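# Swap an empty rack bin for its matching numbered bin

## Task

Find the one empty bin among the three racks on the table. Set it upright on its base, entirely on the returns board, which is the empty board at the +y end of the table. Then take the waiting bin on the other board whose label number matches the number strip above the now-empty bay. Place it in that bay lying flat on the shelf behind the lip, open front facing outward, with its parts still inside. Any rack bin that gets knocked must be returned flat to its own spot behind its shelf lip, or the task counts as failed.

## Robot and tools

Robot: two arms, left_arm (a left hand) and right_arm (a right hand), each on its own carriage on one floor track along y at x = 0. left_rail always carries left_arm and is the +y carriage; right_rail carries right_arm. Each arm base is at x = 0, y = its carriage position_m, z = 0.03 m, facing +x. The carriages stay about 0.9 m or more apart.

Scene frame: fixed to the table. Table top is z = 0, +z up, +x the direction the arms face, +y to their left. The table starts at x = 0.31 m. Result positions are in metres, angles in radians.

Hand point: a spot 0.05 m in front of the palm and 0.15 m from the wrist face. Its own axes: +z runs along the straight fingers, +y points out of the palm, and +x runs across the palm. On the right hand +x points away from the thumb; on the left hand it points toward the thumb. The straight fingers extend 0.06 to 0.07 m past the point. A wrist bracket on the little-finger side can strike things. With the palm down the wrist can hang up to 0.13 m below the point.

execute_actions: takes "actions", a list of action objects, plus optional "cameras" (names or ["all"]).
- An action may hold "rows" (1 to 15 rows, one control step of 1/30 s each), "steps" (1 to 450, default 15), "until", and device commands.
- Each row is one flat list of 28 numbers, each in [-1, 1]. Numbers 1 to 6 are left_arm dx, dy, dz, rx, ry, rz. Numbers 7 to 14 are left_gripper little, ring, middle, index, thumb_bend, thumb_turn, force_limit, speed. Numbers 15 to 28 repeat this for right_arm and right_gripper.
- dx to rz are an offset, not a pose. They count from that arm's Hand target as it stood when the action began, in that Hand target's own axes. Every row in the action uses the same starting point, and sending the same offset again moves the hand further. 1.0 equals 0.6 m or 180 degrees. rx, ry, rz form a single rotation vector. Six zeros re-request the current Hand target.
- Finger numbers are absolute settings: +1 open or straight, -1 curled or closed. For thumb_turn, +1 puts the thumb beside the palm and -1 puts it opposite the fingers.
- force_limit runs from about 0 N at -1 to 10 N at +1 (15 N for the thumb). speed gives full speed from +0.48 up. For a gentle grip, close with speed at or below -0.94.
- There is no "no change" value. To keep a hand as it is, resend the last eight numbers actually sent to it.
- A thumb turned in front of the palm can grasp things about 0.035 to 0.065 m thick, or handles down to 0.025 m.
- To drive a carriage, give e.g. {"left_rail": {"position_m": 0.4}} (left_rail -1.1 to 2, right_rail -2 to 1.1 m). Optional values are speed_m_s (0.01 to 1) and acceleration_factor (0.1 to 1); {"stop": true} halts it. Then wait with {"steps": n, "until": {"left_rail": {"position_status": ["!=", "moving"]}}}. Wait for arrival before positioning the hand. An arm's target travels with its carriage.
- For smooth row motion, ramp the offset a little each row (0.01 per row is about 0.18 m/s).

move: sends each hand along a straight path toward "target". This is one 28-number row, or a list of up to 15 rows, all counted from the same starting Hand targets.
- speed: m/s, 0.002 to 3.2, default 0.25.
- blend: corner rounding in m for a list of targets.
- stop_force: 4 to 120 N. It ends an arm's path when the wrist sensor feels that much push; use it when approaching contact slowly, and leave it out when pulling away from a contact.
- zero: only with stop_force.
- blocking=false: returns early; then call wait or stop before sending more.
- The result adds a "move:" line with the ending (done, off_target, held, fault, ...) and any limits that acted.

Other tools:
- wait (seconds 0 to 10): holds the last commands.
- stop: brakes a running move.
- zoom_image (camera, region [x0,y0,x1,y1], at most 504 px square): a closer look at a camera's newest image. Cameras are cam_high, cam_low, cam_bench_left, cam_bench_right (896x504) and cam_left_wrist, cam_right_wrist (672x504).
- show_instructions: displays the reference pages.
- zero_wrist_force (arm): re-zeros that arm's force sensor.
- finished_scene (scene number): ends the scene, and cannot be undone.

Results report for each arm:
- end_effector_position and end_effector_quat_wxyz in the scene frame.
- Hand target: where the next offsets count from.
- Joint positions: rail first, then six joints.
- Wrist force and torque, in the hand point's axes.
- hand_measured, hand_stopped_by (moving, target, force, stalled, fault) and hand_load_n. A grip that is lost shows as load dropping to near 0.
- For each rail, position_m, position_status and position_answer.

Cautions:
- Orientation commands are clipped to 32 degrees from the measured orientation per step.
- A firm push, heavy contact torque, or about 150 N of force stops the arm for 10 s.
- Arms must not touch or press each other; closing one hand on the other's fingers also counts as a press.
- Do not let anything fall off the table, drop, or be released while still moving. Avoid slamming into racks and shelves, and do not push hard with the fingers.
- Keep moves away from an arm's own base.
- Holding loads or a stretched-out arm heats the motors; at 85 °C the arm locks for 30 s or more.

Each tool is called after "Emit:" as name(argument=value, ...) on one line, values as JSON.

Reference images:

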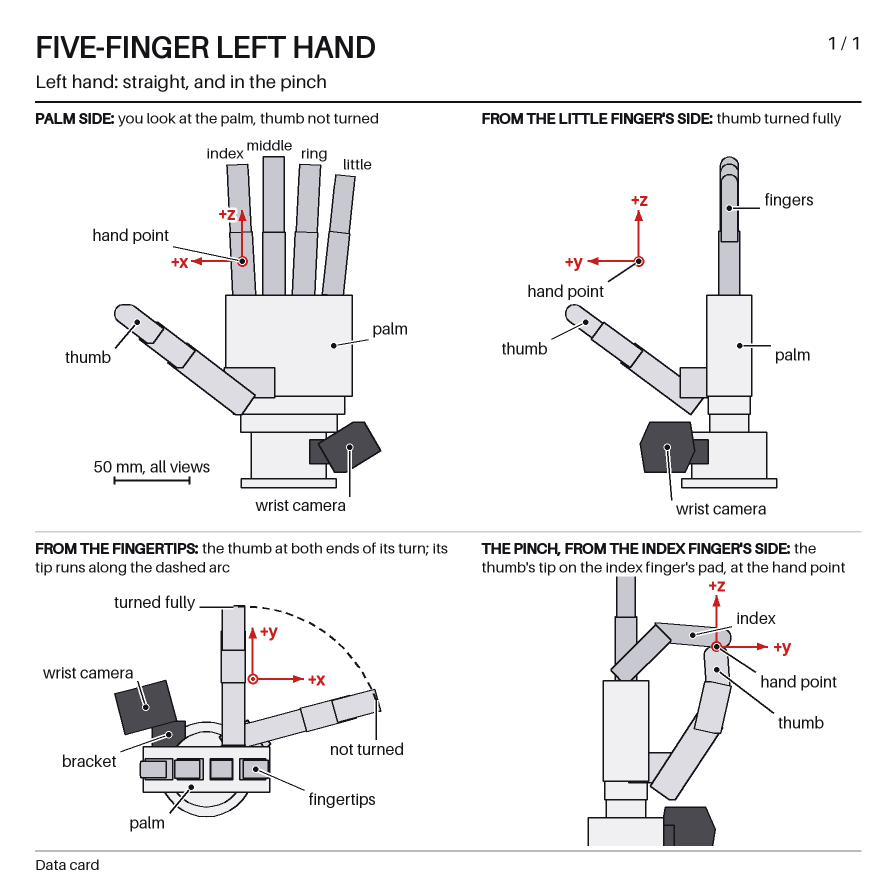

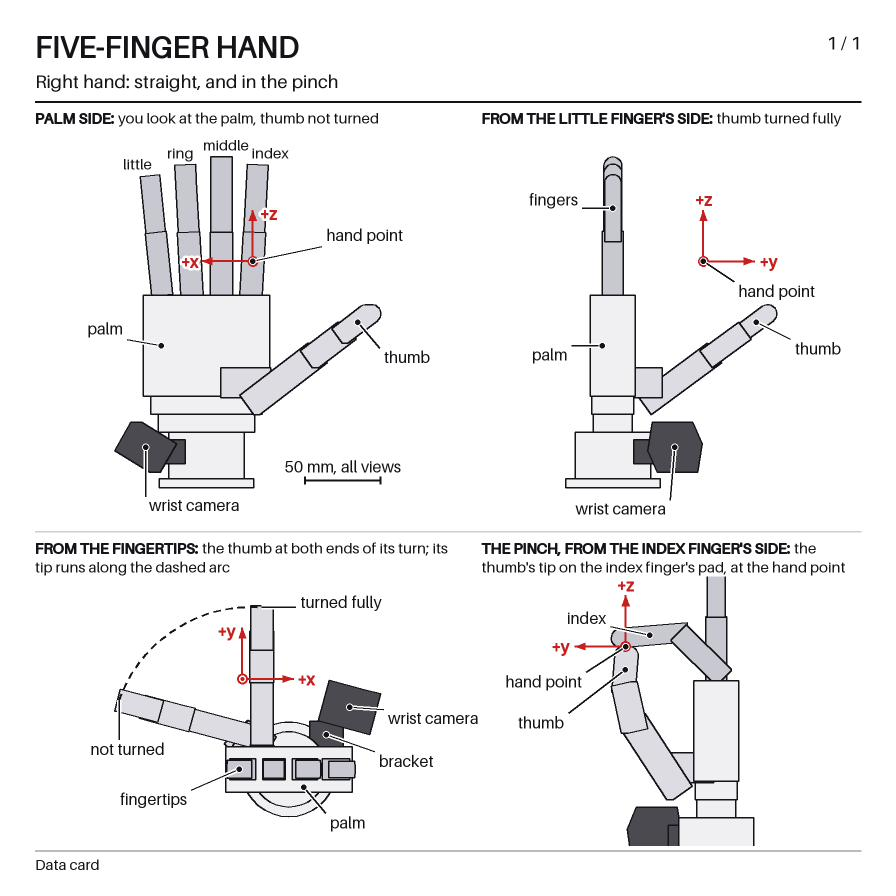

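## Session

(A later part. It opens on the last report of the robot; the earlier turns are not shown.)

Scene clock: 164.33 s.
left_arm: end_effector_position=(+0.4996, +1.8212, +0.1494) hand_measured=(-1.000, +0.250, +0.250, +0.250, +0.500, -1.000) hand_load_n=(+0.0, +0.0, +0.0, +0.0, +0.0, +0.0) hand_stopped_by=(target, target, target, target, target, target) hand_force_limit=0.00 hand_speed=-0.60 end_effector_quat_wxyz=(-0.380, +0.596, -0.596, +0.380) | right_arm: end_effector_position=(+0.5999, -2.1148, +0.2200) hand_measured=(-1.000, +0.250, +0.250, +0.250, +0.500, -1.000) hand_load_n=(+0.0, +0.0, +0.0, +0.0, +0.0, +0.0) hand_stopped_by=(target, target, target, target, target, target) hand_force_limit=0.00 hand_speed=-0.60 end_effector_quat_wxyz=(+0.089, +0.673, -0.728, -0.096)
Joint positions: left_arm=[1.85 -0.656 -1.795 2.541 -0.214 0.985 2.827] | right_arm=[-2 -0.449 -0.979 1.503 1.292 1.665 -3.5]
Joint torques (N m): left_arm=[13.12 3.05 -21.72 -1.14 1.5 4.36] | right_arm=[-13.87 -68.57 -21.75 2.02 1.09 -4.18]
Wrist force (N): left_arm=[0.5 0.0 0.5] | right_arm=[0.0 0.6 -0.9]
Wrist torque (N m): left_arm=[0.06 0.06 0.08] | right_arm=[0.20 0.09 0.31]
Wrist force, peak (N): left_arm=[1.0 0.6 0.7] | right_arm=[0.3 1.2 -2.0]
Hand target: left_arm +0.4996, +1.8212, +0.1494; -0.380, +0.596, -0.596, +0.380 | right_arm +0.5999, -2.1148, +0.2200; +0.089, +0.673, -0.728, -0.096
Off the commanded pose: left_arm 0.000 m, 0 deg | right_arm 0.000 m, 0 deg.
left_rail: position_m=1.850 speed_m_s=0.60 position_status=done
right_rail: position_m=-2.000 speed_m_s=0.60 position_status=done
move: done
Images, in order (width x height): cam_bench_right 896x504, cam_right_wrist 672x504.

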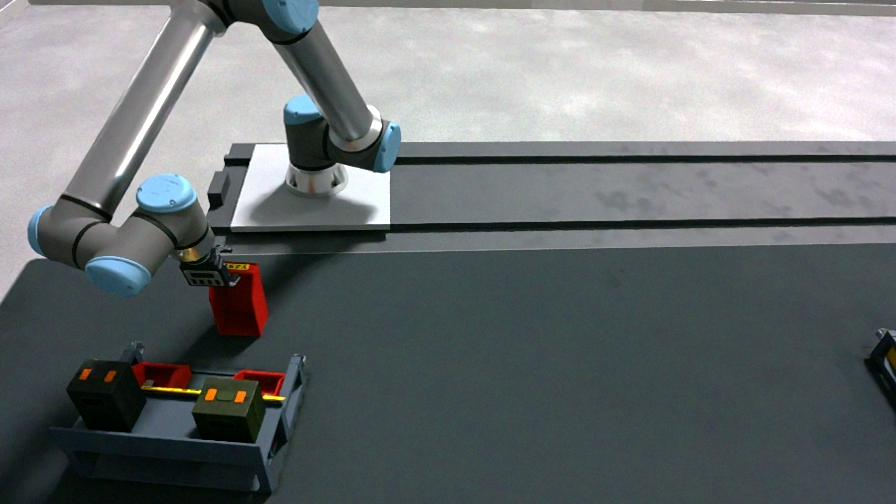

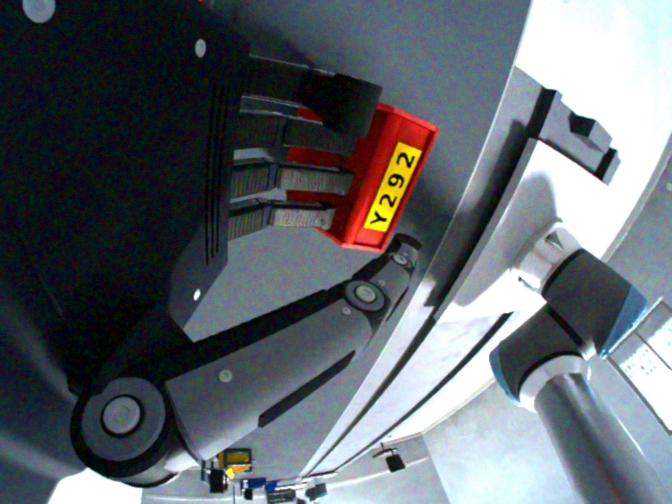

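Emit:
move(target=[0,0,0,0,0,0,-1,0.25,0.25,0.25,0.5,-1,0,-0.6,0.002,0.0047,0.0789,0,0,0,-1,0.25,0.25,0.25,0.5,-1,0,-0.6], cameras=["cam_bench_right","cam_right_wrist"], speed=0.04, stop_force=4)

Emit:
zoom_image(camera="cam_bench_right", region=[160, 210, 300, 350])

Emit:
zoom_image(camera="cam_right_wrist", region=[200, 0, 500, 300])

Scene clock: 175.87 s.
left_arm: end_effector_position=(+0.4996, +1.8212, +0.1494) hand_measured=(-1.000, +0.250, +0.250, +0.250, +0.500, -1.000) hand_load_n=(+0.0, +0.0, +0.0, +0.0, +0.0, +0.0) hand_stopped_by=(target, target, target, target, target, target) hand_force_limit=0.00 hand_speed=-0.60 end_effector_quat_wxyz=(-0.380, +0.596, -0.596, +0.380) | right_arm: end_effector_position=(+0.5849, -2.1148, +0.1750) hand_measured=(-1.000, +0.250, +0.250, +0.250, +0.500, -1.000) hand_load_n=(+0.0, +0.0, +0.0, +0.0, +0.0, +0.0) hand_stopped_by=(target, target, target, target, target, target) hand_force_limit=0.00 hand_speed=-0.60 end_effector_quat_wxyz=(+0.089, +0.673, -0.728, -0.096)
Joint positions: left_arm=[1.85 -0.656 -1.795 2.541 -0.214 0.985 2.827] | right_arm=[-2 -0.458 -0.961 1.565 1.211 1.667 -3.509]
Joint torques (N m): left_arm=[11.81 4.21 -22.26 -0.5 1.41 4.28] | right_arm=[-13.21 -66.16 -20.49 1.94 2.73 -3.66]
Wrist force (N): left_arm=[0.4 0.2 -0.1] | right_arm=[0.6 0.5 -0.9]
Wrist torque (N m): left_arm=[0.13 0.05 0.07] | right_arm=[0.12 0.04 0.31]
Wrist force, peak (N): left_arm=[0.9 0.8 0.3] | right_arm=[-0.2 1.0 -1.2]
Hand target: left_arm +0.4996, +1.8212, +0.1494; -0.380, +0.596, -0.596, +0.380 | right_arm +0.5849, -2.1148, +0.1750; +0.089, +0.673, -0.728, -0.096
Off the commanded pose: left_arm 0.000 m, 0 deg | right_arm 0.000 m, 0 deg.
left_rail: position_m=1.850 speed_m_s=0.60 position_status=done
right_rail: position_m=-2.000 speed_m_s=0.60 position_status=done
move: done
Images, in order (width x height): cam_bench_right 896x504, cam_right_wrist 672x504.

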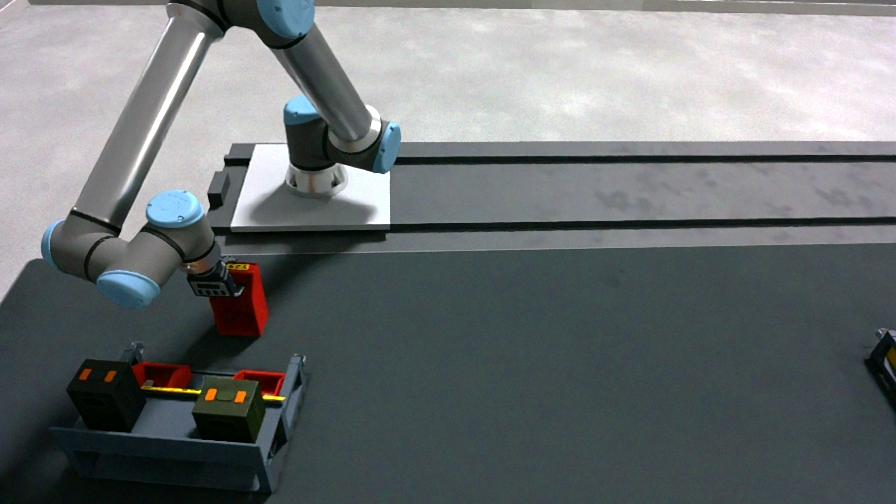

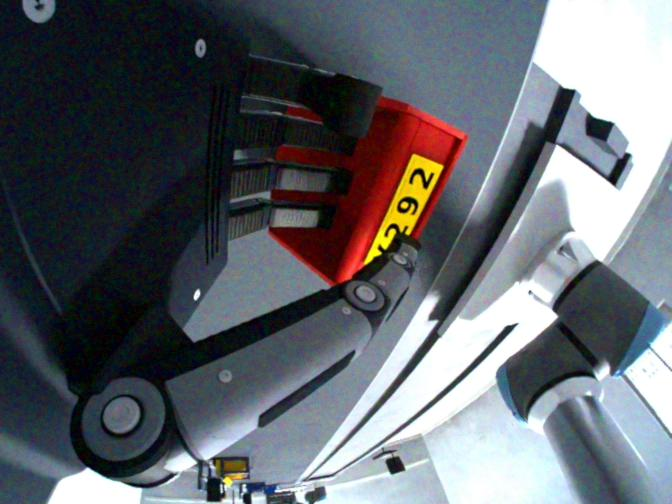

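Scaled by 3.600 from the camera's 896x504 image, which has a finer 1280x720 frame.

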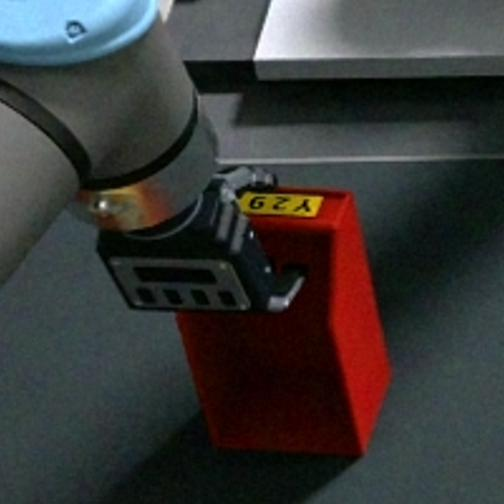

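Scaled by 1.680 from the camera's 672x504 image, which has a finer 960x720 frame.

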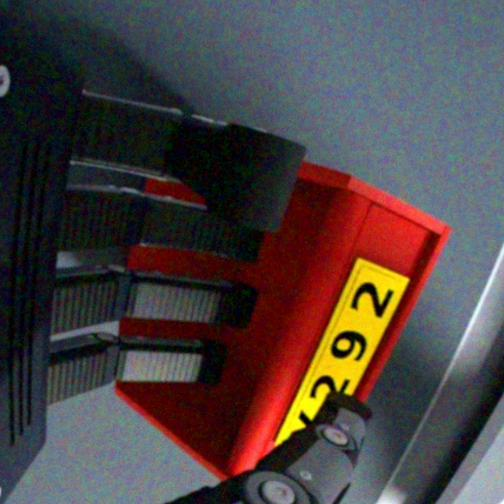

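Emit:
move(target=[[0,0,0,0,0,0,-1,0.25,0.25,0.25,0.5,-1,0,-0.6,0,-0.0045,0.0169,0,0,0,-1,0.25,0.25,0.25,0.5,-1,0,-0.6],[0,0,0,0,0,0,-1,0.3,0.3,0.3,0.6,-1,0,-0.6,0.0025,0.026,0.0251,0,0,0,-1,0.25,0.25,0.25,0.5,-1,0,-0.6]], cameras=["cam_bench_right","cam_right_wrist"], speed=0.03, stop_force=4)

Emit:
zoom_image(camera="cam_bench_right", region=[160, 210, 300, 350])

Emit:
zoom_image(camera="cam_right_wrist", region=[200, 0, 500, 300])

with "stop_force" every target must give the same left_gripper/ring, left_gripper/middle, left_gripper/index, left_gripper/thumb_bend; nothing of the call was run
Scene clock: 181.27 s.
left_arm: end_effector_position=(+0.4996, +1.8212, +0.1494) hand_measured=(-1.000, +0.250, +0.250, +0.250, +0.500, -1.000) hand_load_n=(+0.5, +0.0, +0.0, +0.0, +0.0, +0.0) hand_stopped_by=(target, target, target, target, target, target) hand_force_limit=0.00 hand_speed=-0.60 end_effector_quat_wxyz=(-0.380, +0.596, -0.596, +0.380) | right_arm: end_effector_position=(+0.5849, -2.1148, +0.1750) hand_measured=(-1.000, +0.250, +0.250, +0.250, +0.500, -1.000) hand_load_n=(+0.5, +0.0, +0.0, +0.0, +0.0, +0.0) hand_stopped_by=(target, target, target, target, target, target) hand_force_limit=0.00 hand_speed=-0.60 end_effector_quat_wxyz=(+0.089, +0.673, -0.728, -0.096)
Joint positions: left_arm=[1.85 -0.656 -1.795 2.541 -0.214 0.985 2.827] | right_arm=[-2 -0.458 -0.961 1.565 1.211 1.667 -3.509]
Joint torques (N m): left_arm=[13.52 1.62 -22.41 -0.79 0.89 3.87] | right_arm=[-12.1 -65.76 -19.88 2.34 2.82 -4.13]
Wrist force (N): left_arm=[0.6 0.3 0.2] | right_arm=[0.7 0.3 -0.8]
Wrist torque (N m): left_arm=[0.14 0.04 0.08] | right_arm=[0.08 0.03 0.31]
Wrist force, peak (N): left_arm=[1.0 0.8 0.1] | right_arm=[0.9 0.7 -1.0]
Hand target: left_arm +0.4996, +1.8212, +0.1494; -0.380, +0.596, -0.596, +0.380 | right_arm +0.5849, -2.1148, +0.1750; +0.089, +0.673, -0.728, -0.096
Off the commanded pose: left_arm 0.000 m, 0 deg | right_arm 0.000 m, 0 deg.
left_rail: position_m=1.850 speed_m_s=0.60 position_status=done
right_rail: position_m=-2.000 speed_m_s=0.60 position_status=done

Scaled by 3.600 from the camera's 896x504 image, which has a finer 1280x720 frame.
This view is cut from an older image: the scene may have changed since it was taken.

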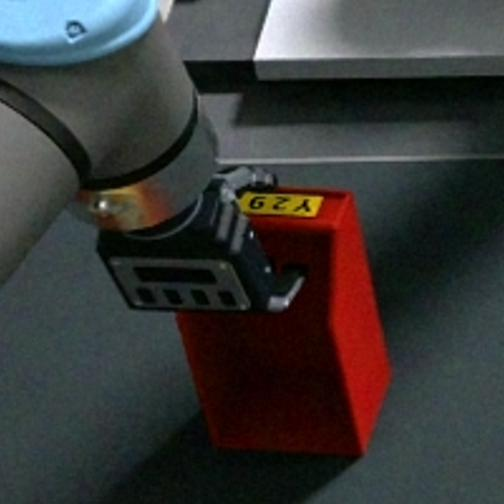

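Scaled by 1.680 from the camera's 672x504 image, which has a finer 960x720 frame.
This view is cut from an older image: the scene may have changed since it was taken.

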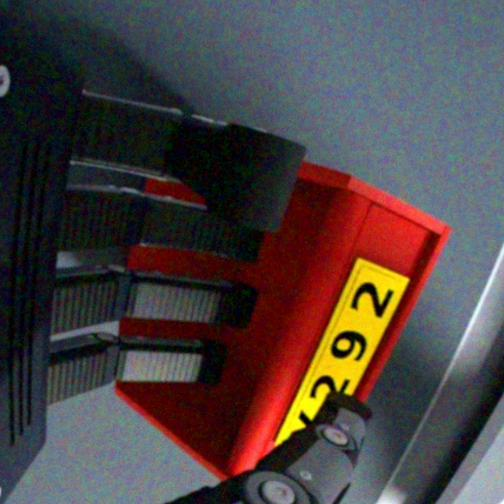

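Emit:
move(target=[[0,0,0,0,0,0,-1,0.25,0.25,0.25,0.5,-1,0,-0.6,0,-0.0045,0.0169,0,0,0,-1,0.25,0.25,0.25,0.5,-1,0,-0.6],[0,0,0,0,0,0,-1,0.25,0.25,0.25,0.5,-1,0,-0.6,0.0025,0.026,0.0251,0,0,0,-1,0.25,0.25,0.25,0.5,-1,0,-0.6]], cameras=["cam_bench_right","cam_right_wrist"], speed=0.03, stop_force=4)

Emit:
zoom_image(camera="cam_bench_right", region=[160, 210, 300, 350])

Emit:
zoom_image(camera="cam_right_wrist", region=[200, 0, 500, 300])

Scene clock: 184.20 s.
left_arm: end_effector_position=(+0.4996, +1.8212, +0.1494) hand_measured=(-1.000, +0.250, +0.250, +0.250, +0.500, -1.000) hand_load_n=(+0.0, +0.0, +0.0, +0.5, +0.0, +0.0) hand_stopped_by=(target, target, target, target, target, target) hand_force_limit=0.00 hand_speed=-0.60 end_effector_quat_wxyz=(-0.380, +0.596, -0.596, +0.380) | right_arm: end_effector_position=(+0.5659, -2.1148, +0.1645) hand_measured=(-1.000, +0.250, +0.250, +0.250, +0.500, -1.000) hand_load_n=(+0.0, +0.0, +0.0, +0.0, +0.0, +0.0) hand_stopped_by=(target, target, target, target, target, target) hand_force_limit=0.00 hand_speed=-0.60 end_effector_quat_wxyz=(+0.089, +0.673, -0.728, -0.096)
Joint positions: left_arm=[1.85 -0.656 -1.795 2.541 -0.214 0.985 2.827] | right_arm=[-2 -0.47 -0.977 1.614 1.176 1.67 -3.521]
Joint torques (N m): left_arm=[13.38 1.84 -22.91 -0.9 1.36 3.78] | right_arm=[-12.51 -79.77 -19.51 1.98 2.54 -4]
Motor temperatures (°C): left_arm=[30 37 27 39 45 33] | right_arm=[38 29 35 35 35 36]
Wrist force (N): left_arm=[0.6 0.5 0.0] | right_arm=[0.2 0.2 -0.4]
Wrist torque (N m): left_arm=[0.17 0.03 0.06] | right_arm=[0.06 0.10 0.23]
Wrist force, peak (N): left_arm=[1.0 0.6 0.8] | right_arm=[0.9 0.3 -1.3]
Hand target: left_arm +0.4996, +1.8212, +0.1494; -0.380, +0.596, -0.596, +0.380 | right_arm +0.5659, -2.1148, +0.1645; +0.089, +0.673, -0.728, -0.096
Off the commanded pose: left_arm 0.000 m, 0 deg | right_arm 0.000 m, 0 deg.
left_rail: position_m=1.850 speed_m_s=0.60 position_status=done
right_rail: position_m=-2.000 speed_m_s=0.60 position_status=done
move: done
Images, in order (width x height): cam_bench_right 896x504, cam_right_wrist 672x504.

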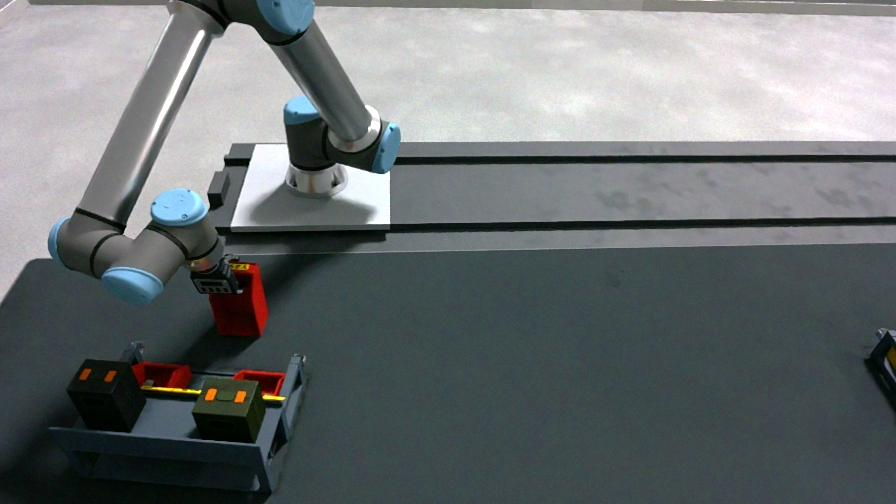

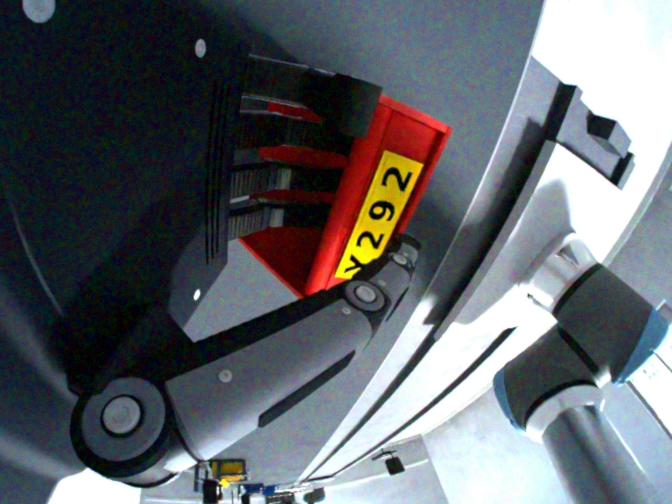

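Scaled by 3.600 from the camera's 896x504 image, which has a finer 1280x720 frame.

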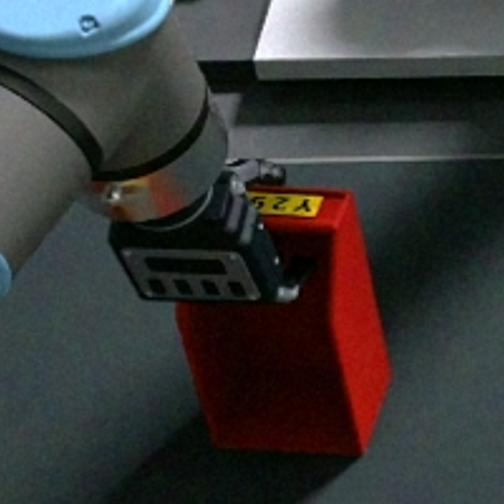

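Scaled by 1.680 from the camera's 672x504 image, which has a finer 960x720 frame.

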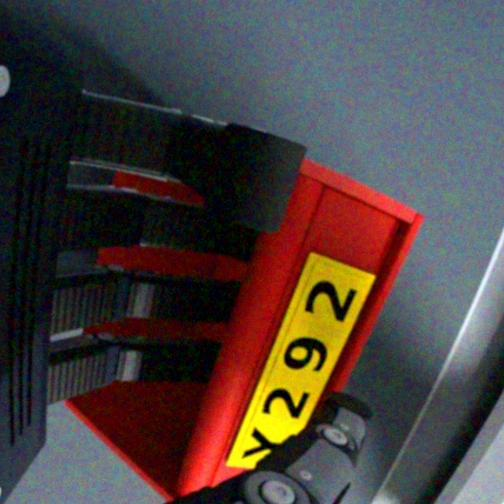

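Emit:
execute_actions(actions=[{"rows":[[0,0,0,0,0,0,-1,0.25,0.25,0.25,0.5,-1,0,-0.6,-0.0008,-0.0096,-0.0026,0,0,0,-1,0.25,0.25,0.25,0.5,-1,0,-0.6]],"steps":15},{"rows":[[0,0,0,0,0,0,-1,0.25,0.25,0.25,0.5,-1,0,-0.6,0,0,0,0,0,0,-1,0.1,0.1,0.1,0.0,-1,-0.6,-0.85]],"steps":70},{"rows":[[0,0,0,0,0,0,-1,0.25,0.25,0.25,0.5,-1,0,-0.6,0,0,0,0,0,0,-1,-0.5,-0.5,-0.5,-0.3,-1,-0.6,-0.85]],"steps":90}], cameras=["cam_bench_right","cam_right_wrist"])

Emit:
zoom_image(camera="cam_bench_right", region=[160, 210, 300, 350])

Emit:
zoom_image(camera="cam_right_wrist", region=[200, 0, 500, 300])

Scene clock: 197.67 s.
left_arm: end_effector_position=(+0.4996, +1.8212, +0.1494) hand_measured=(-1.000, +0.250, +0.250, +0.250, +0.500, -1.000) hand_load_n=(+0.0, +0.0, +0.0, +0.0, +0.0, +0.0) hand_stopped_by=(target, target, target, target, target, target) hand_force_limit=0.00 hand_speed=-0.60 end_effector_quat_wxyz=(-0.380, +0.596, -0.596, +0.380) | right_arm: end_effector_position=(+0.5719, -2.1148, +0.1645) hand_measured=(-1.000, -0.162, -0.162, -0.162, +0.196, -1.000) hand_load_n=(+0.0, +3.5, +1.5, +3.0, +6.0, +1.0) hand_stopped_by=(target, force, force, force, force, target) hand_force_limit=-0.60 hand_speed=-0.85 end_effector_quat_wxyz=(+0.089, +0.673, -0.728, -0.096)
Joint positions: left_arm=[1.85 -0.656 -1.795 2.541 -0.214 0.985 2.827] | right_arm=[-2 -0.466 -0.969 1.6 1.182 1.669 -3.517]
Joint torques (N m): left_arm=[11 2.95 -23.45 -0.74 1.1 4.12] | right_arm=[11.14 -69.59 -34.5 3.03 -0.53 3.1]
Wrist force (N): left_arm=[0.5 -0.2 0.1] | right_arm=[0.9 0.7 -1.2]
Wrist torque (N m): left_arm=[0.06 0.06 0.08] | right_arm=[0.16 0.04 0.04]
Wrist force, peak (N): left_arm=[1.2 0.5 0.4] | right_arm=[0.7 3.1 -4.8]
Hand target: left_arm +0.4996, +1.8212, +0.1494; -0.380, +0.596, -0.596, +0.380 | right_arm +0.5719, -2.1148, +0.1645; +0.089, +0.673, -0.728, -0.096
Off the commanded pose: left_arm 0.000 m, 0 deg | right_arm 0.000 m, 0 deg.
left_rail: position_m=1.850 speed_m_s=0.60 position_status=done
right_rail: position_m=-2.000 speed_m_s=0.60 position_status=done
Images, in order (width x height): cam_bench_right 896x504, cam_right_wrist 672x504.

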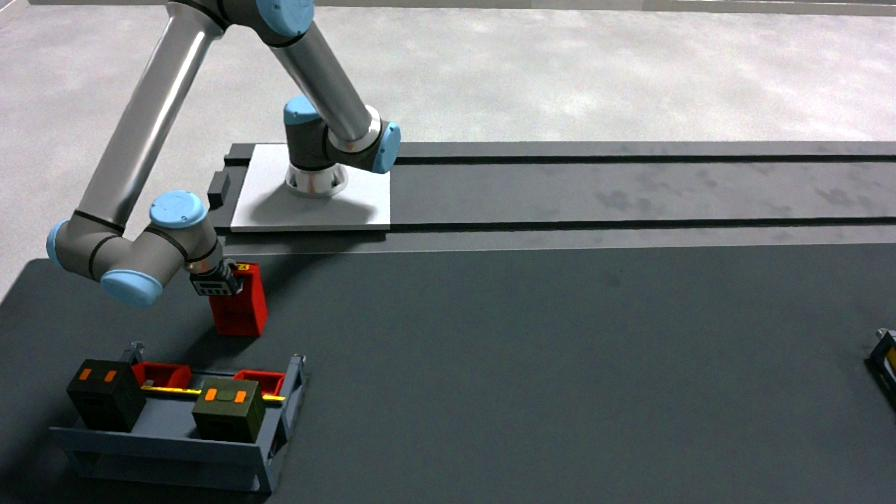

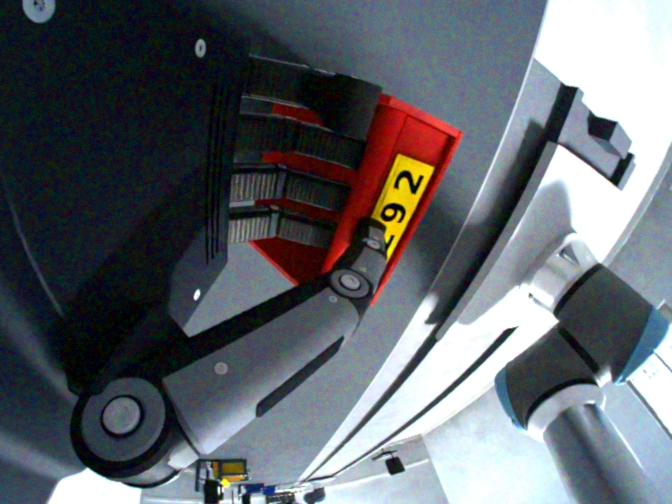

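Scaled by 3.600 from the camera's 896x504 image, which has a finer 1280x720 frame.

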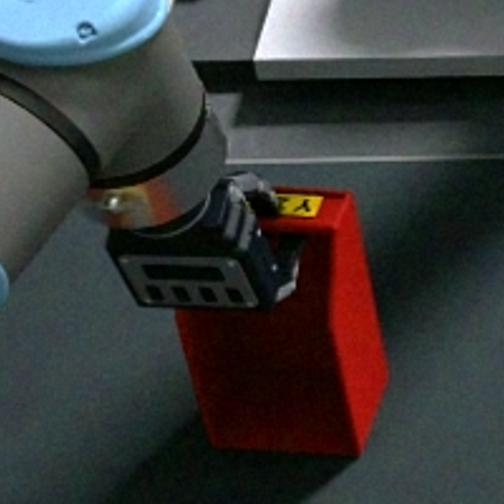

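Scaled by 1.680 from the camera's 672x504 image, which has a finer 960x720 frame.

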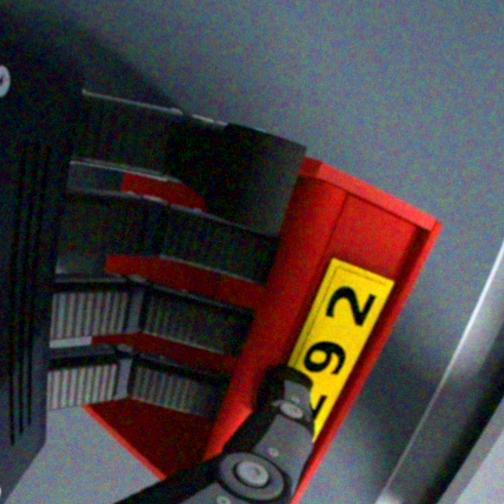

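Emit:
execute_actions(actions=[{"rows":[[0,0,0,0,0,0,-1,0.25,0.25,0.25,0.5,-1,0,-0.6,0,0,0,0,0,0,-1,-0.7,-0.7,-0.7,-0.6,-1,0.7,-0.88]],"steps":90}])

Emit:
move(target=[0,0,0,0,0,0,-1,0.25,0.25,0.25,0.5,-1,0,-0.6,0,0.0086,-0.0322,0,0,0,-1,-0.7,-0.7,-0.7,-0.6,-1,0.7,-0.88], cameras=["cam_bench_right","cam_right_wrist"], speed=0.03)

Emit:
zoom_image(camera="cam_bench_right", region=[160, 210, 300, 350])

Scene clock: 226.13 s.
left_arm: end_effector_position=(+0.4996, +1.8212, +0.1494) hand_measured=(-1.000, +0.250, +0.250, +0.250, +0.500, -1.000) hand_load_n=(+0.0, +0.0, +0.0, +0.0, +0.0, +0.0) hand_stopped_by=(target, target, target, target, target, target) hand_force_limit=0.00 hand_speed=-0.60 end_effector_quat_wxyz=(-0.380, +0.596, -0.596, +0.380) | right_arm: end_effector_position=(+0.5719, -2.1148, +0.1645) hand_measured=(-1.000, -0.258, -0.214, -0.236, +0.194, -1.000) hand_load_n=(+0.0, +11.0, +4.5, +9.5, +14.5, +3.0) hand_stopped_by=(target, force, force, force, force, target) hand_force_limit=0.70 hand_speed=-0.88 end_effector_quat_wxyz=(+0.089, +0.673, -0.728, -0.096)
Joint positions: left_arm=[1.85 -0.656 -1.795 2.541 -0.214 0.985 2.827] | right_arm=[-2 -0.466 -0.969 1.6 1.182 1.669 -3.517]
Joint torques (N m): left_arm=[10.19 4 -22.55 -0.73 0.97 4.05] | right_arm=[3.33 -79.07 -27.45 4.55 0.85 2.71]
Wrist force (N): left_arm=[0.3 0.2 0.3] | right_arm=[0.5 0.6 -0.9]
Wrist torque (N m): left_arm=[0.10 0.08 0.06] | right_arm=[0.08 0.08 0.02]
Wrist force, peak (N): left_arm=[0.8 0.8 0.8] | right_arm=[1.0 0.2 -1.7]
Hand target: left_arm +0.4996, +1.8212, +0.1494; -0.380, +0.596, -0.596, +0.380 | right_arm +0.5719, -2.1148, +0.1645; +0.089, +0.673, -0.728, -0.096
Off the commanded pose: left_arm 0.000 m, 0 deg | right_arm 0.000 m, 0 deg.
left_rail: position_m=1.850 speed_m_s=0.60 position_status=done
right_rail: position_m=-2.000 speed_m_s=0.60 position_status=done

Scene clock: 227.17 s.
left_arm: end_effector_position=(+0.4996, +1.8212, +0.1494) hand_measured=(-1.000, +0.250, +0.250, +0.250, +0.500, -1.000) hand_load_n=(+0.0, +0.0, +0.0, +0.0, +0.0, +0.0) hand_stopped_by=(target, target, target, target, target, target) hand_force_limit=0.00 hand_speed=-0.60 end_effector_quat_wxyz=(-0.380, +0.596, -0.596, +0.380) | right_arm: end_effector_position=(+0.5719, -2.1148, +0.1843) hand_measured=(-1.000, -0.258, -0.214, -0.236, +0.194, -1.000) hand_load_n=(+0.0, +11.5, +5.0, +9.5, +14.5, +3.0) hand_stopped_by=(target, force, force, force, force, target) hand_force_limit=0.70 hand_speed=-0.88 end_effector_quat_wxyz=(+0.089, +0.673, -0.728, -0.096)
Joint positions: left_arm=[1.85 -0.656 -1.795 2.541 -0.214 0.985 2.827] | right_arm=[-2 -0.466 -0.987 1.59 1.211 1.669 -3.517]
Joint torques (N m): left_arm=[12.12 1.87 -22.57 -0.5 1.13 4.08] | right_arm=[4.39 -82.91 -40.18 6.98 0.59 3.07]
Wrist force (N): left_arm=[0.6 0.5 0.1] | right_arm=[0.3 0.1 0.6]
Wrist torque (N m): left_arm=[0.18 0.04 0.06] | right_arm=[0.09 0.04 0.03]
Wrist force, peak (N): left_arm=[0.5 1.0 0.5] | right_arm=[0.7 0.3 0.8]
Hand target: left_arm +0.4996, +1.8212, +0.1494; -0.380, +0.596, -0.596, +0.380 | right_arm +0.5719, -2.1148, +0.1845; +0.089, +0.673, -0.728, -0.096
Off the commanded pose: left_arm 0.000 m, 0 deg | right_arm 0.000 m, 0 deg.
left_rail: position_m=1.850 speed_m_s=0.60 position_status=done
right_rail: position_m=-2.000 speed_m_s=0.60 position_status=done
move: done
Images, in order (width x height): cam_bench_right 896x504, cam_right_wrist 672x504.

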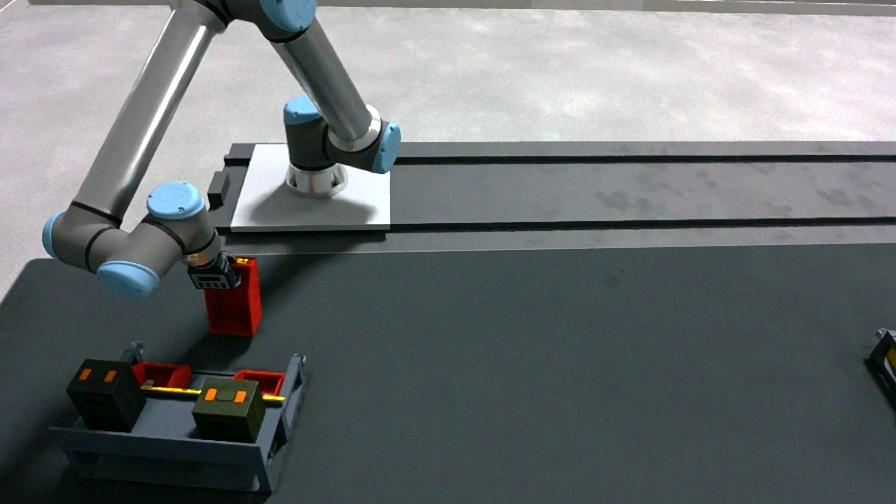

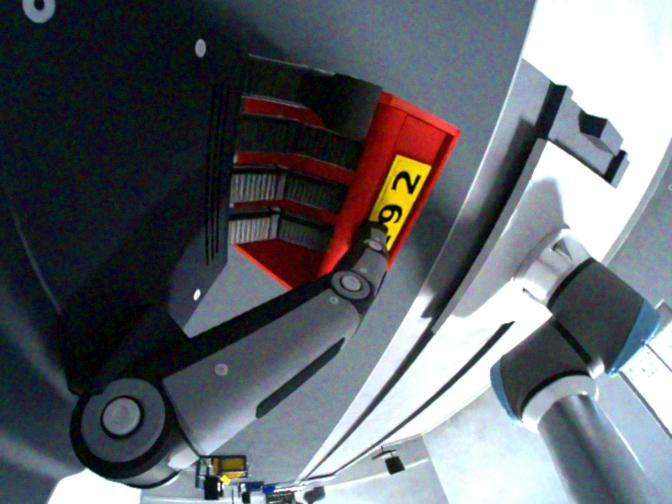

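Scaled by 3.600 from the camera's 896x504 image, which has a finer 1280x720 frame.

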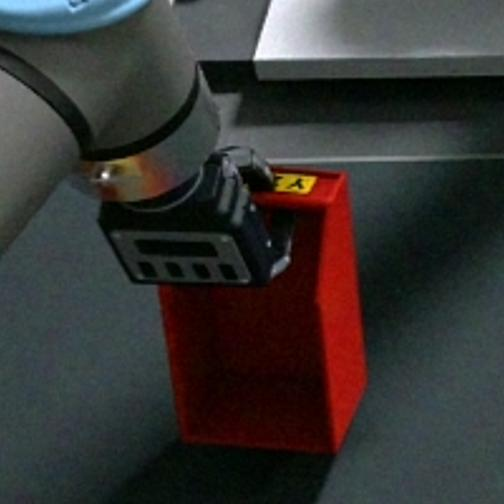

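Emit:
move(target=[[0.0464,0.0045,0.0485,0,0,0,-1,0.25,0.25,0.25,0.5,-1,0,-0.6,0,0.0431,-0.161,0,0,0,-1,-0.7,-0.7,-0.7,-0.6,-1,0.7,-0.88],[0.0928,0.009,0.0969,0,0,0,-1,0.25,0.25,0.25,0.5,-1,0,-0.6,-0.265,0.2345,-0.3427,0,0.00647,-0.02415,-1,-0.7,-0.7,-0.7,-0.6,-1,0.7,-0.88]], cameras=["cam_bench_right","cam_right_wrist","cam_left_wrist","cam_bench_left"], speed=0.1, blend=0.02)

Emit:
zoom_image(camera="cam_left_wrist", region=[172, 0, 472, 300])

Emit:
zoom_image(camera="cam_bench_left", region=[400, 260, 600, 400])

Scene clock: 236.17 s.
left_arm: end_effector_position=(+0.5500, +1.7656, +0.1200) hand_measured=(-1.000, +0.250, +0.250, +0.250, +0.500, -1.000) hand_load_n=(+0.0, +0.0, +0.0, +0.0, +0.0, +0.0) hand_stopped_by=(target, target, target, target, target, target) hand_force_limit=0.00 hand_speed=-0.60 end_effector_quat_wxyz=(-0.380, +0.596, -0.596, +0.380) | right_arm: end_effector_position=(+0.5020, -1.9500, +0.4194) hand_measured=(-1.000, -0.258, -0.214, -0.236, +0.194, -1.000) hand_load_n=(-0.5, +11.5, +5.0, +9.5, +14.0, +3.0) hand_stopped_by=(target, force, force, force, force, target) hand_force_limit=0.70 hand_speed=-0.88 end_effector_quat_wxyz=(+0.092, +0.701, -0.701, -0.092)
Joint positions: left_arm=[1.85 -0.702 -1.605 2.466 -0.312 0.946 2.799] | right_arm=[-2 -0.25 -1.283 1.578 1.529 1.635 -3.383]
Joint torques (N m): left_arm=[-15.72 -8.83 -32.99 -0.75 -2.03 -3.96] | right_arm=[13.1 -67.9 -45.61 7.55 -1.7 3.06]
Wrist force (N): left_arm=[0.2 0.2 0.8] | right_arm=[0.7 -0.2 1.1]
Wrist torque (N m): left_arm=[0.08 0.14 0.17] | right_arm=[0.00 -0.06 0.06]
Wrist force, peak (N): left_arm=[0.9 1.0 0.0] | right_arm=[0.4 0.7 1.3]
Hand target: left_arm +0.5500, +1.7655, +0.1200; -0.380, +0.596, -0.596, +0.380 | right_arm +0.5019, -1.9498, +0.4195; +0.092, +0.701, -0.701, -0.092
Off the commanded pose: left_arm 0.000 m, 0 deg | right_arm 0.000 m, 0 deg.
left_rail: position_m=1.850 speed_m_s=0.60 position_status=done
right_rail: position_m=-2.000 speed_m_s=0.60 position_status=done
move: done
Images, in order (width x height): cam_bench_left 896x504, cam_bench_right 896x504, cam_left_wrist 672x504, cam_right_wrist 672x504.

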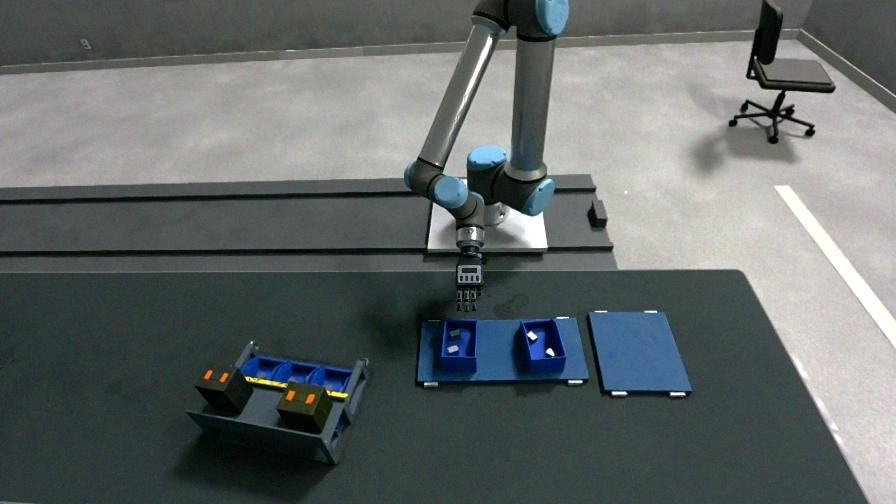

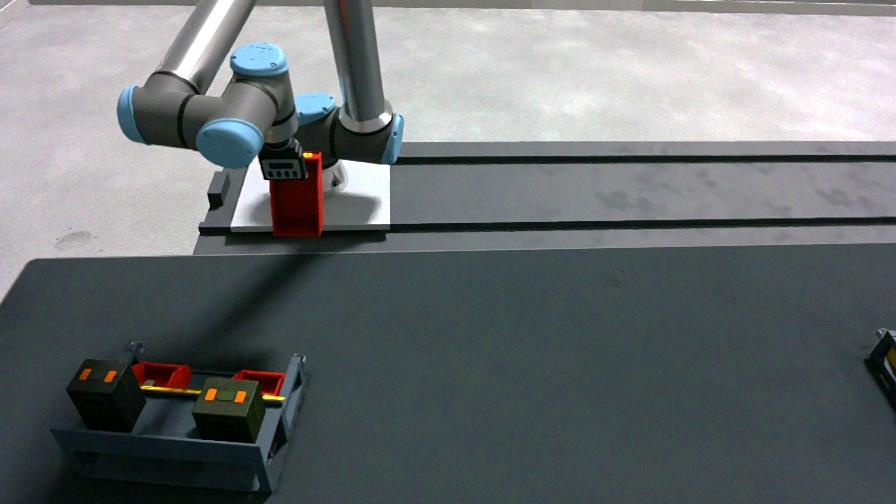

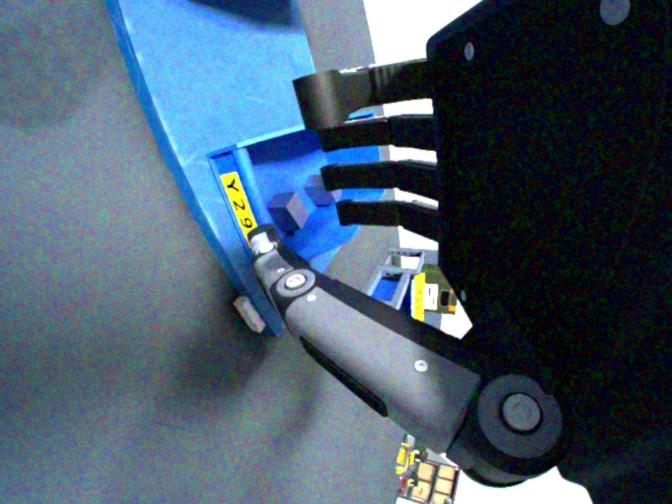

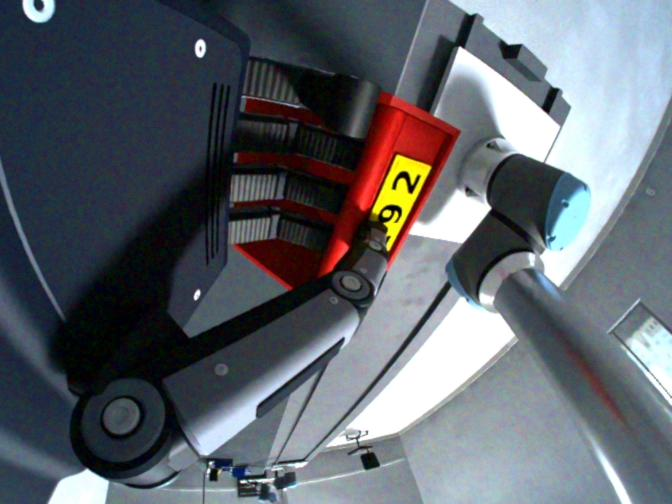

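Scaled by 1.680 from the camera's 672x504 image, which has a finer 960x720 frame.

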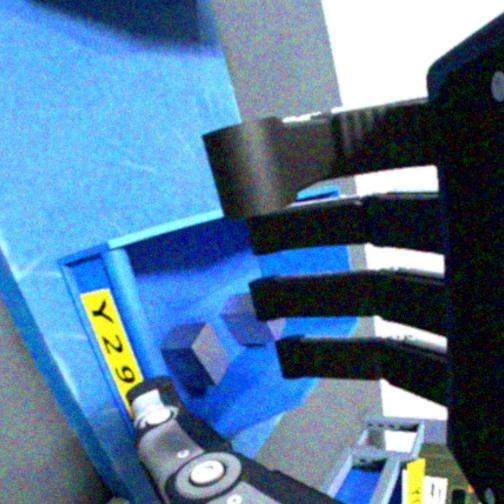

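Scaled by 2.520 from the camera's 896x504 image, which has a finer 1280x720 frame.

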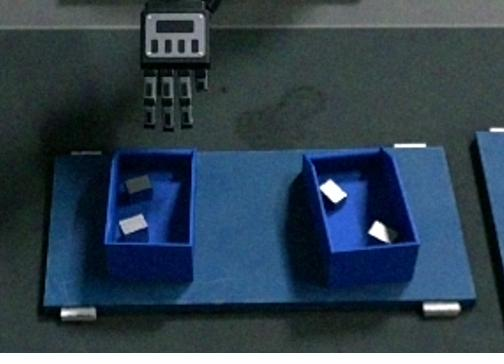

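Emit:
execute_actions(actions=[{"right_rail":{"position_m":0.2,"speed_m_s":0.5,"acceleration_factor":0.3},"steps":1}])

Emit:
move(target=[0.0,0.0549,0.0805,0,0.01007,0.0047,-1,0.25,0.25,0.25,0.5,-1,0,-0.6,0,0,0,0,0,0,-1,-0.7,-0.7,-0.7,-0.6,-1,0.7,-0.88], cameras=["cam_left_wrist","cam_bench_left"], speed=0.05)

Emit:
zoom_image(camera="cam_left_wrist", region=[172, 0, 472, 300])

Emit:
zoom_image(camera="cam_bench_left", region=[400, 260, 600, 400])

Scene clock: 245.87 s.
left_arm: end_effector_position=(+0.5500, +1.7655, +0.1200) hand_measured=(-1.000, +0.250, +0.250, +0.250, +0.500, -1.000) hand_load_n=(+0.0, +0.0, +0.5, +0.0, +0.0, +0.0) hand_stopped_by=(target, target, target, target, target, target) hand_force_limit=0.00 hand_speed=-0.60 end_effector_quat_wxyz=(-0.380, +0.596, -0.596, +0.380) | right_arm: end_effector_position=(+0.5019, -1.1765, +0.4195) hand_measured=(-1.000, -0.258, -0.214, -0.236, +0.194, -1.000) hand_load_n=(+0.0, +11.5, +5.0, +9.5, +14.5, +3.0) hand_stopped_by=(target, force, force, force, force, target) hand_force_limit=0.70 hand_speed=-0.88 end_effector_quat_wxyz=(+0.092, +0.701, -0.701, -0.092) end_effector_velocity=(+0.000, +0.499, +0.000) end_effector_angular_velocity=(+0.000, +0.001, -0.001)
Joint positions: left_arm=[1.85 -0.702 -1.605 2.466 -0.312 0.946 2.799] | right_arm=[-1.227 -0.249 -1.283 1.578 1.53 1.635 -3.383]
Joint velocities: left_arm=[within noise] | right_arm=[0.5 -0.001 0 0 0.001 0 0]
Joint torques (N m): left_arm=[-15.08 -8.06 -32.53 -0.93 -2.04 -4.18] | right_arm=[13.26 -64.81 -43.36 7.14 -1.9 3.23]
Wrist force (N): left_arm=[-0.6 0.4 0.2] | right_arm=[0.5 -0.2 0.9]
Wrist torque (N m): left_arm=[0.13 0.23 0.12] | right_arm=[0.00 -0.03 0.05]
Wrist force, peak (N): left_arm=[-0.1 0.8 1.3] | right_arm=[1.0 -0.4 1.4]
Hand target: left_arm +0.5500, +1.7655, +0.1200; -0.380, +0.596, -0.596, +0.380 | right_arm +0.5019, -1.1765, +0.4195; +0.092, +0.701, -0.701, -0.092
Off the commanded pose: left_arm 0.000 m, 0 deg | right_arm 0.000 m, 0 deg.
left_rail: position_m=1.850 speed_m_s=0.60 position_status=done
right_rail: position_m=-1.227 position_m_goal=0.200 speed_m_s=0.50 position_status=moving position_answer=taken
not at rest: the robot was still moving 3 seconds after this call's last action.

Scene clock: 247.50 s.
left_arm: end_effector_position=(+0.5798, +1.7655, +0.0698) hand_measured=(-1.000, +0.250, +0.250, +0.250, +0.500, -1.000) hand_load_n=(+0.0, +0.0, +0.0, +0.0, +0.0, +0.0) hand_stopped_by=(target, target, target, target, target, target) hand_force_limit=0.00 hand_speed=-0.60 end_effector_quat_wxyz=(-0.373, +0.586, -0.607, +0.386) | right_arm: end_effector_position=(+0.5019, -0.3650, +0.4195) hand_measured=(-1.000, -0.258, -0.214, -0.236, +0.194, -1.000) hand_load_n=(-0.5, +11.0, +5.5, +9.5, +14.5, +3.0) hand_stopped_by=(target, force, force, force, force, target) hand_force_limit=0.70 hand_speed=-0.88 end_effector_quat_wxyz=(+0.092, +0.701, -0.701, -0.092) end_effector_velocity=(+0.000, +0.459, +0.000) end_effector_angular_velocity=(+0.000, +0.000, +0.001)
Joint positions: left_arm=[1.85 -0.62 -1.459 2.449 -0.48 1.046 2.869] | right_arm=[-0.415 -0.249 -1.283 1.578 1.53 1.635 -3.383]
Joint velocities: left_arm=[within noise] | right_arm=[0.459 0.001 0 0 0 0 0]
Joint torques (N m): left_arm=[14.25 -13.83 -27.47 -0.72 1.04 4.01] | right_arm=[12.96 -64.81 -41.96 6.84 -1.88 3.04]
Wrist force (N): left_arm=[0.0 0.6 0.6] | right_arm=[0.5 -0.4 1.1]
Wrist torque (N m): left_arm=[0.15 0.16 0.05] | right_arm=[-0.02 -0.04 0.04]
Wrist force, peak (N): left_arm=[0.3 1.1 0.7] | right_arm=[0.8 -0.3 1.3]
Hand target: left_arm +0.5798, +1.7655, +0.0697; -0.373, +0.586, -0.607, +0.386 | right_arm +0.5019, -0.3650, +0.4195; +0.092, +0.701, -0.701, -0.092
Off the commanded pose: left_arm 0.000 m, 0 deg | right_arm 0.000 m, 0 deg.
left_rail: position_m=1.850 speed_m_s=0.60 position_status=done
right_rail: position_m=-0.415 position_m_goal=0.200 speed_m_s=0.50 position_status=moving position_answer=taken
move: done
Images, in order (width x height): cam_bench_left 896x504, cam_left_wrist 672x504.

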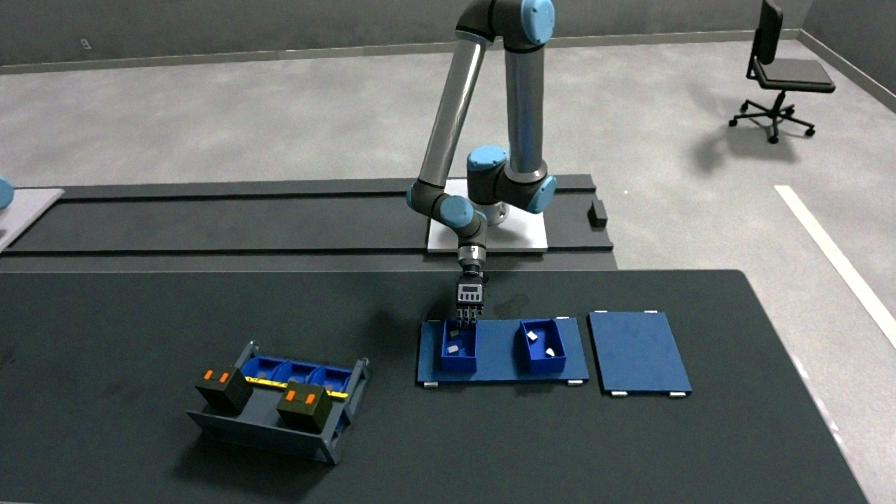

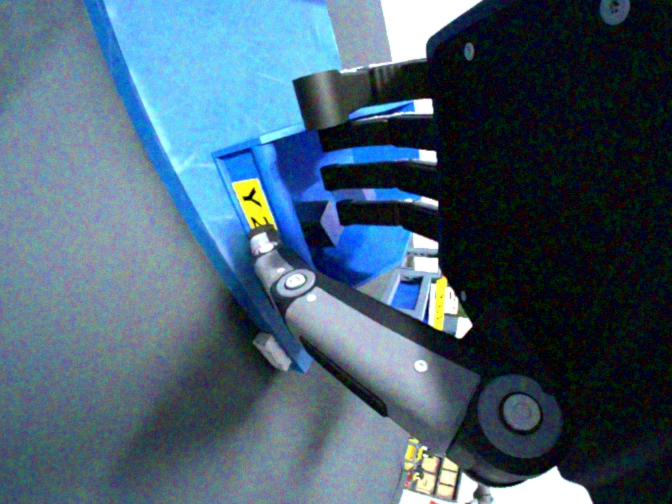

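Scaled by 1.680 from the camera's 672x504 image, which has a finer 960x720 frame.

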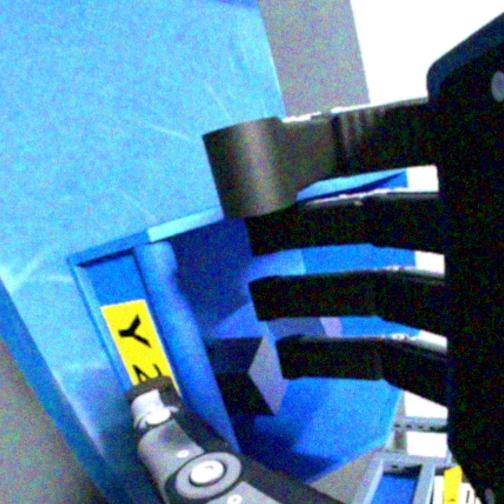

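Scaled by 2.520 from the camera's 896x504 image, which has a finer 1280x720 frame.

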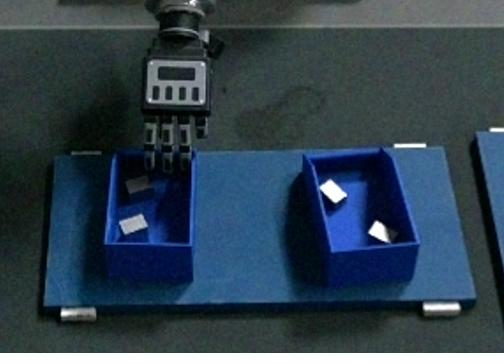

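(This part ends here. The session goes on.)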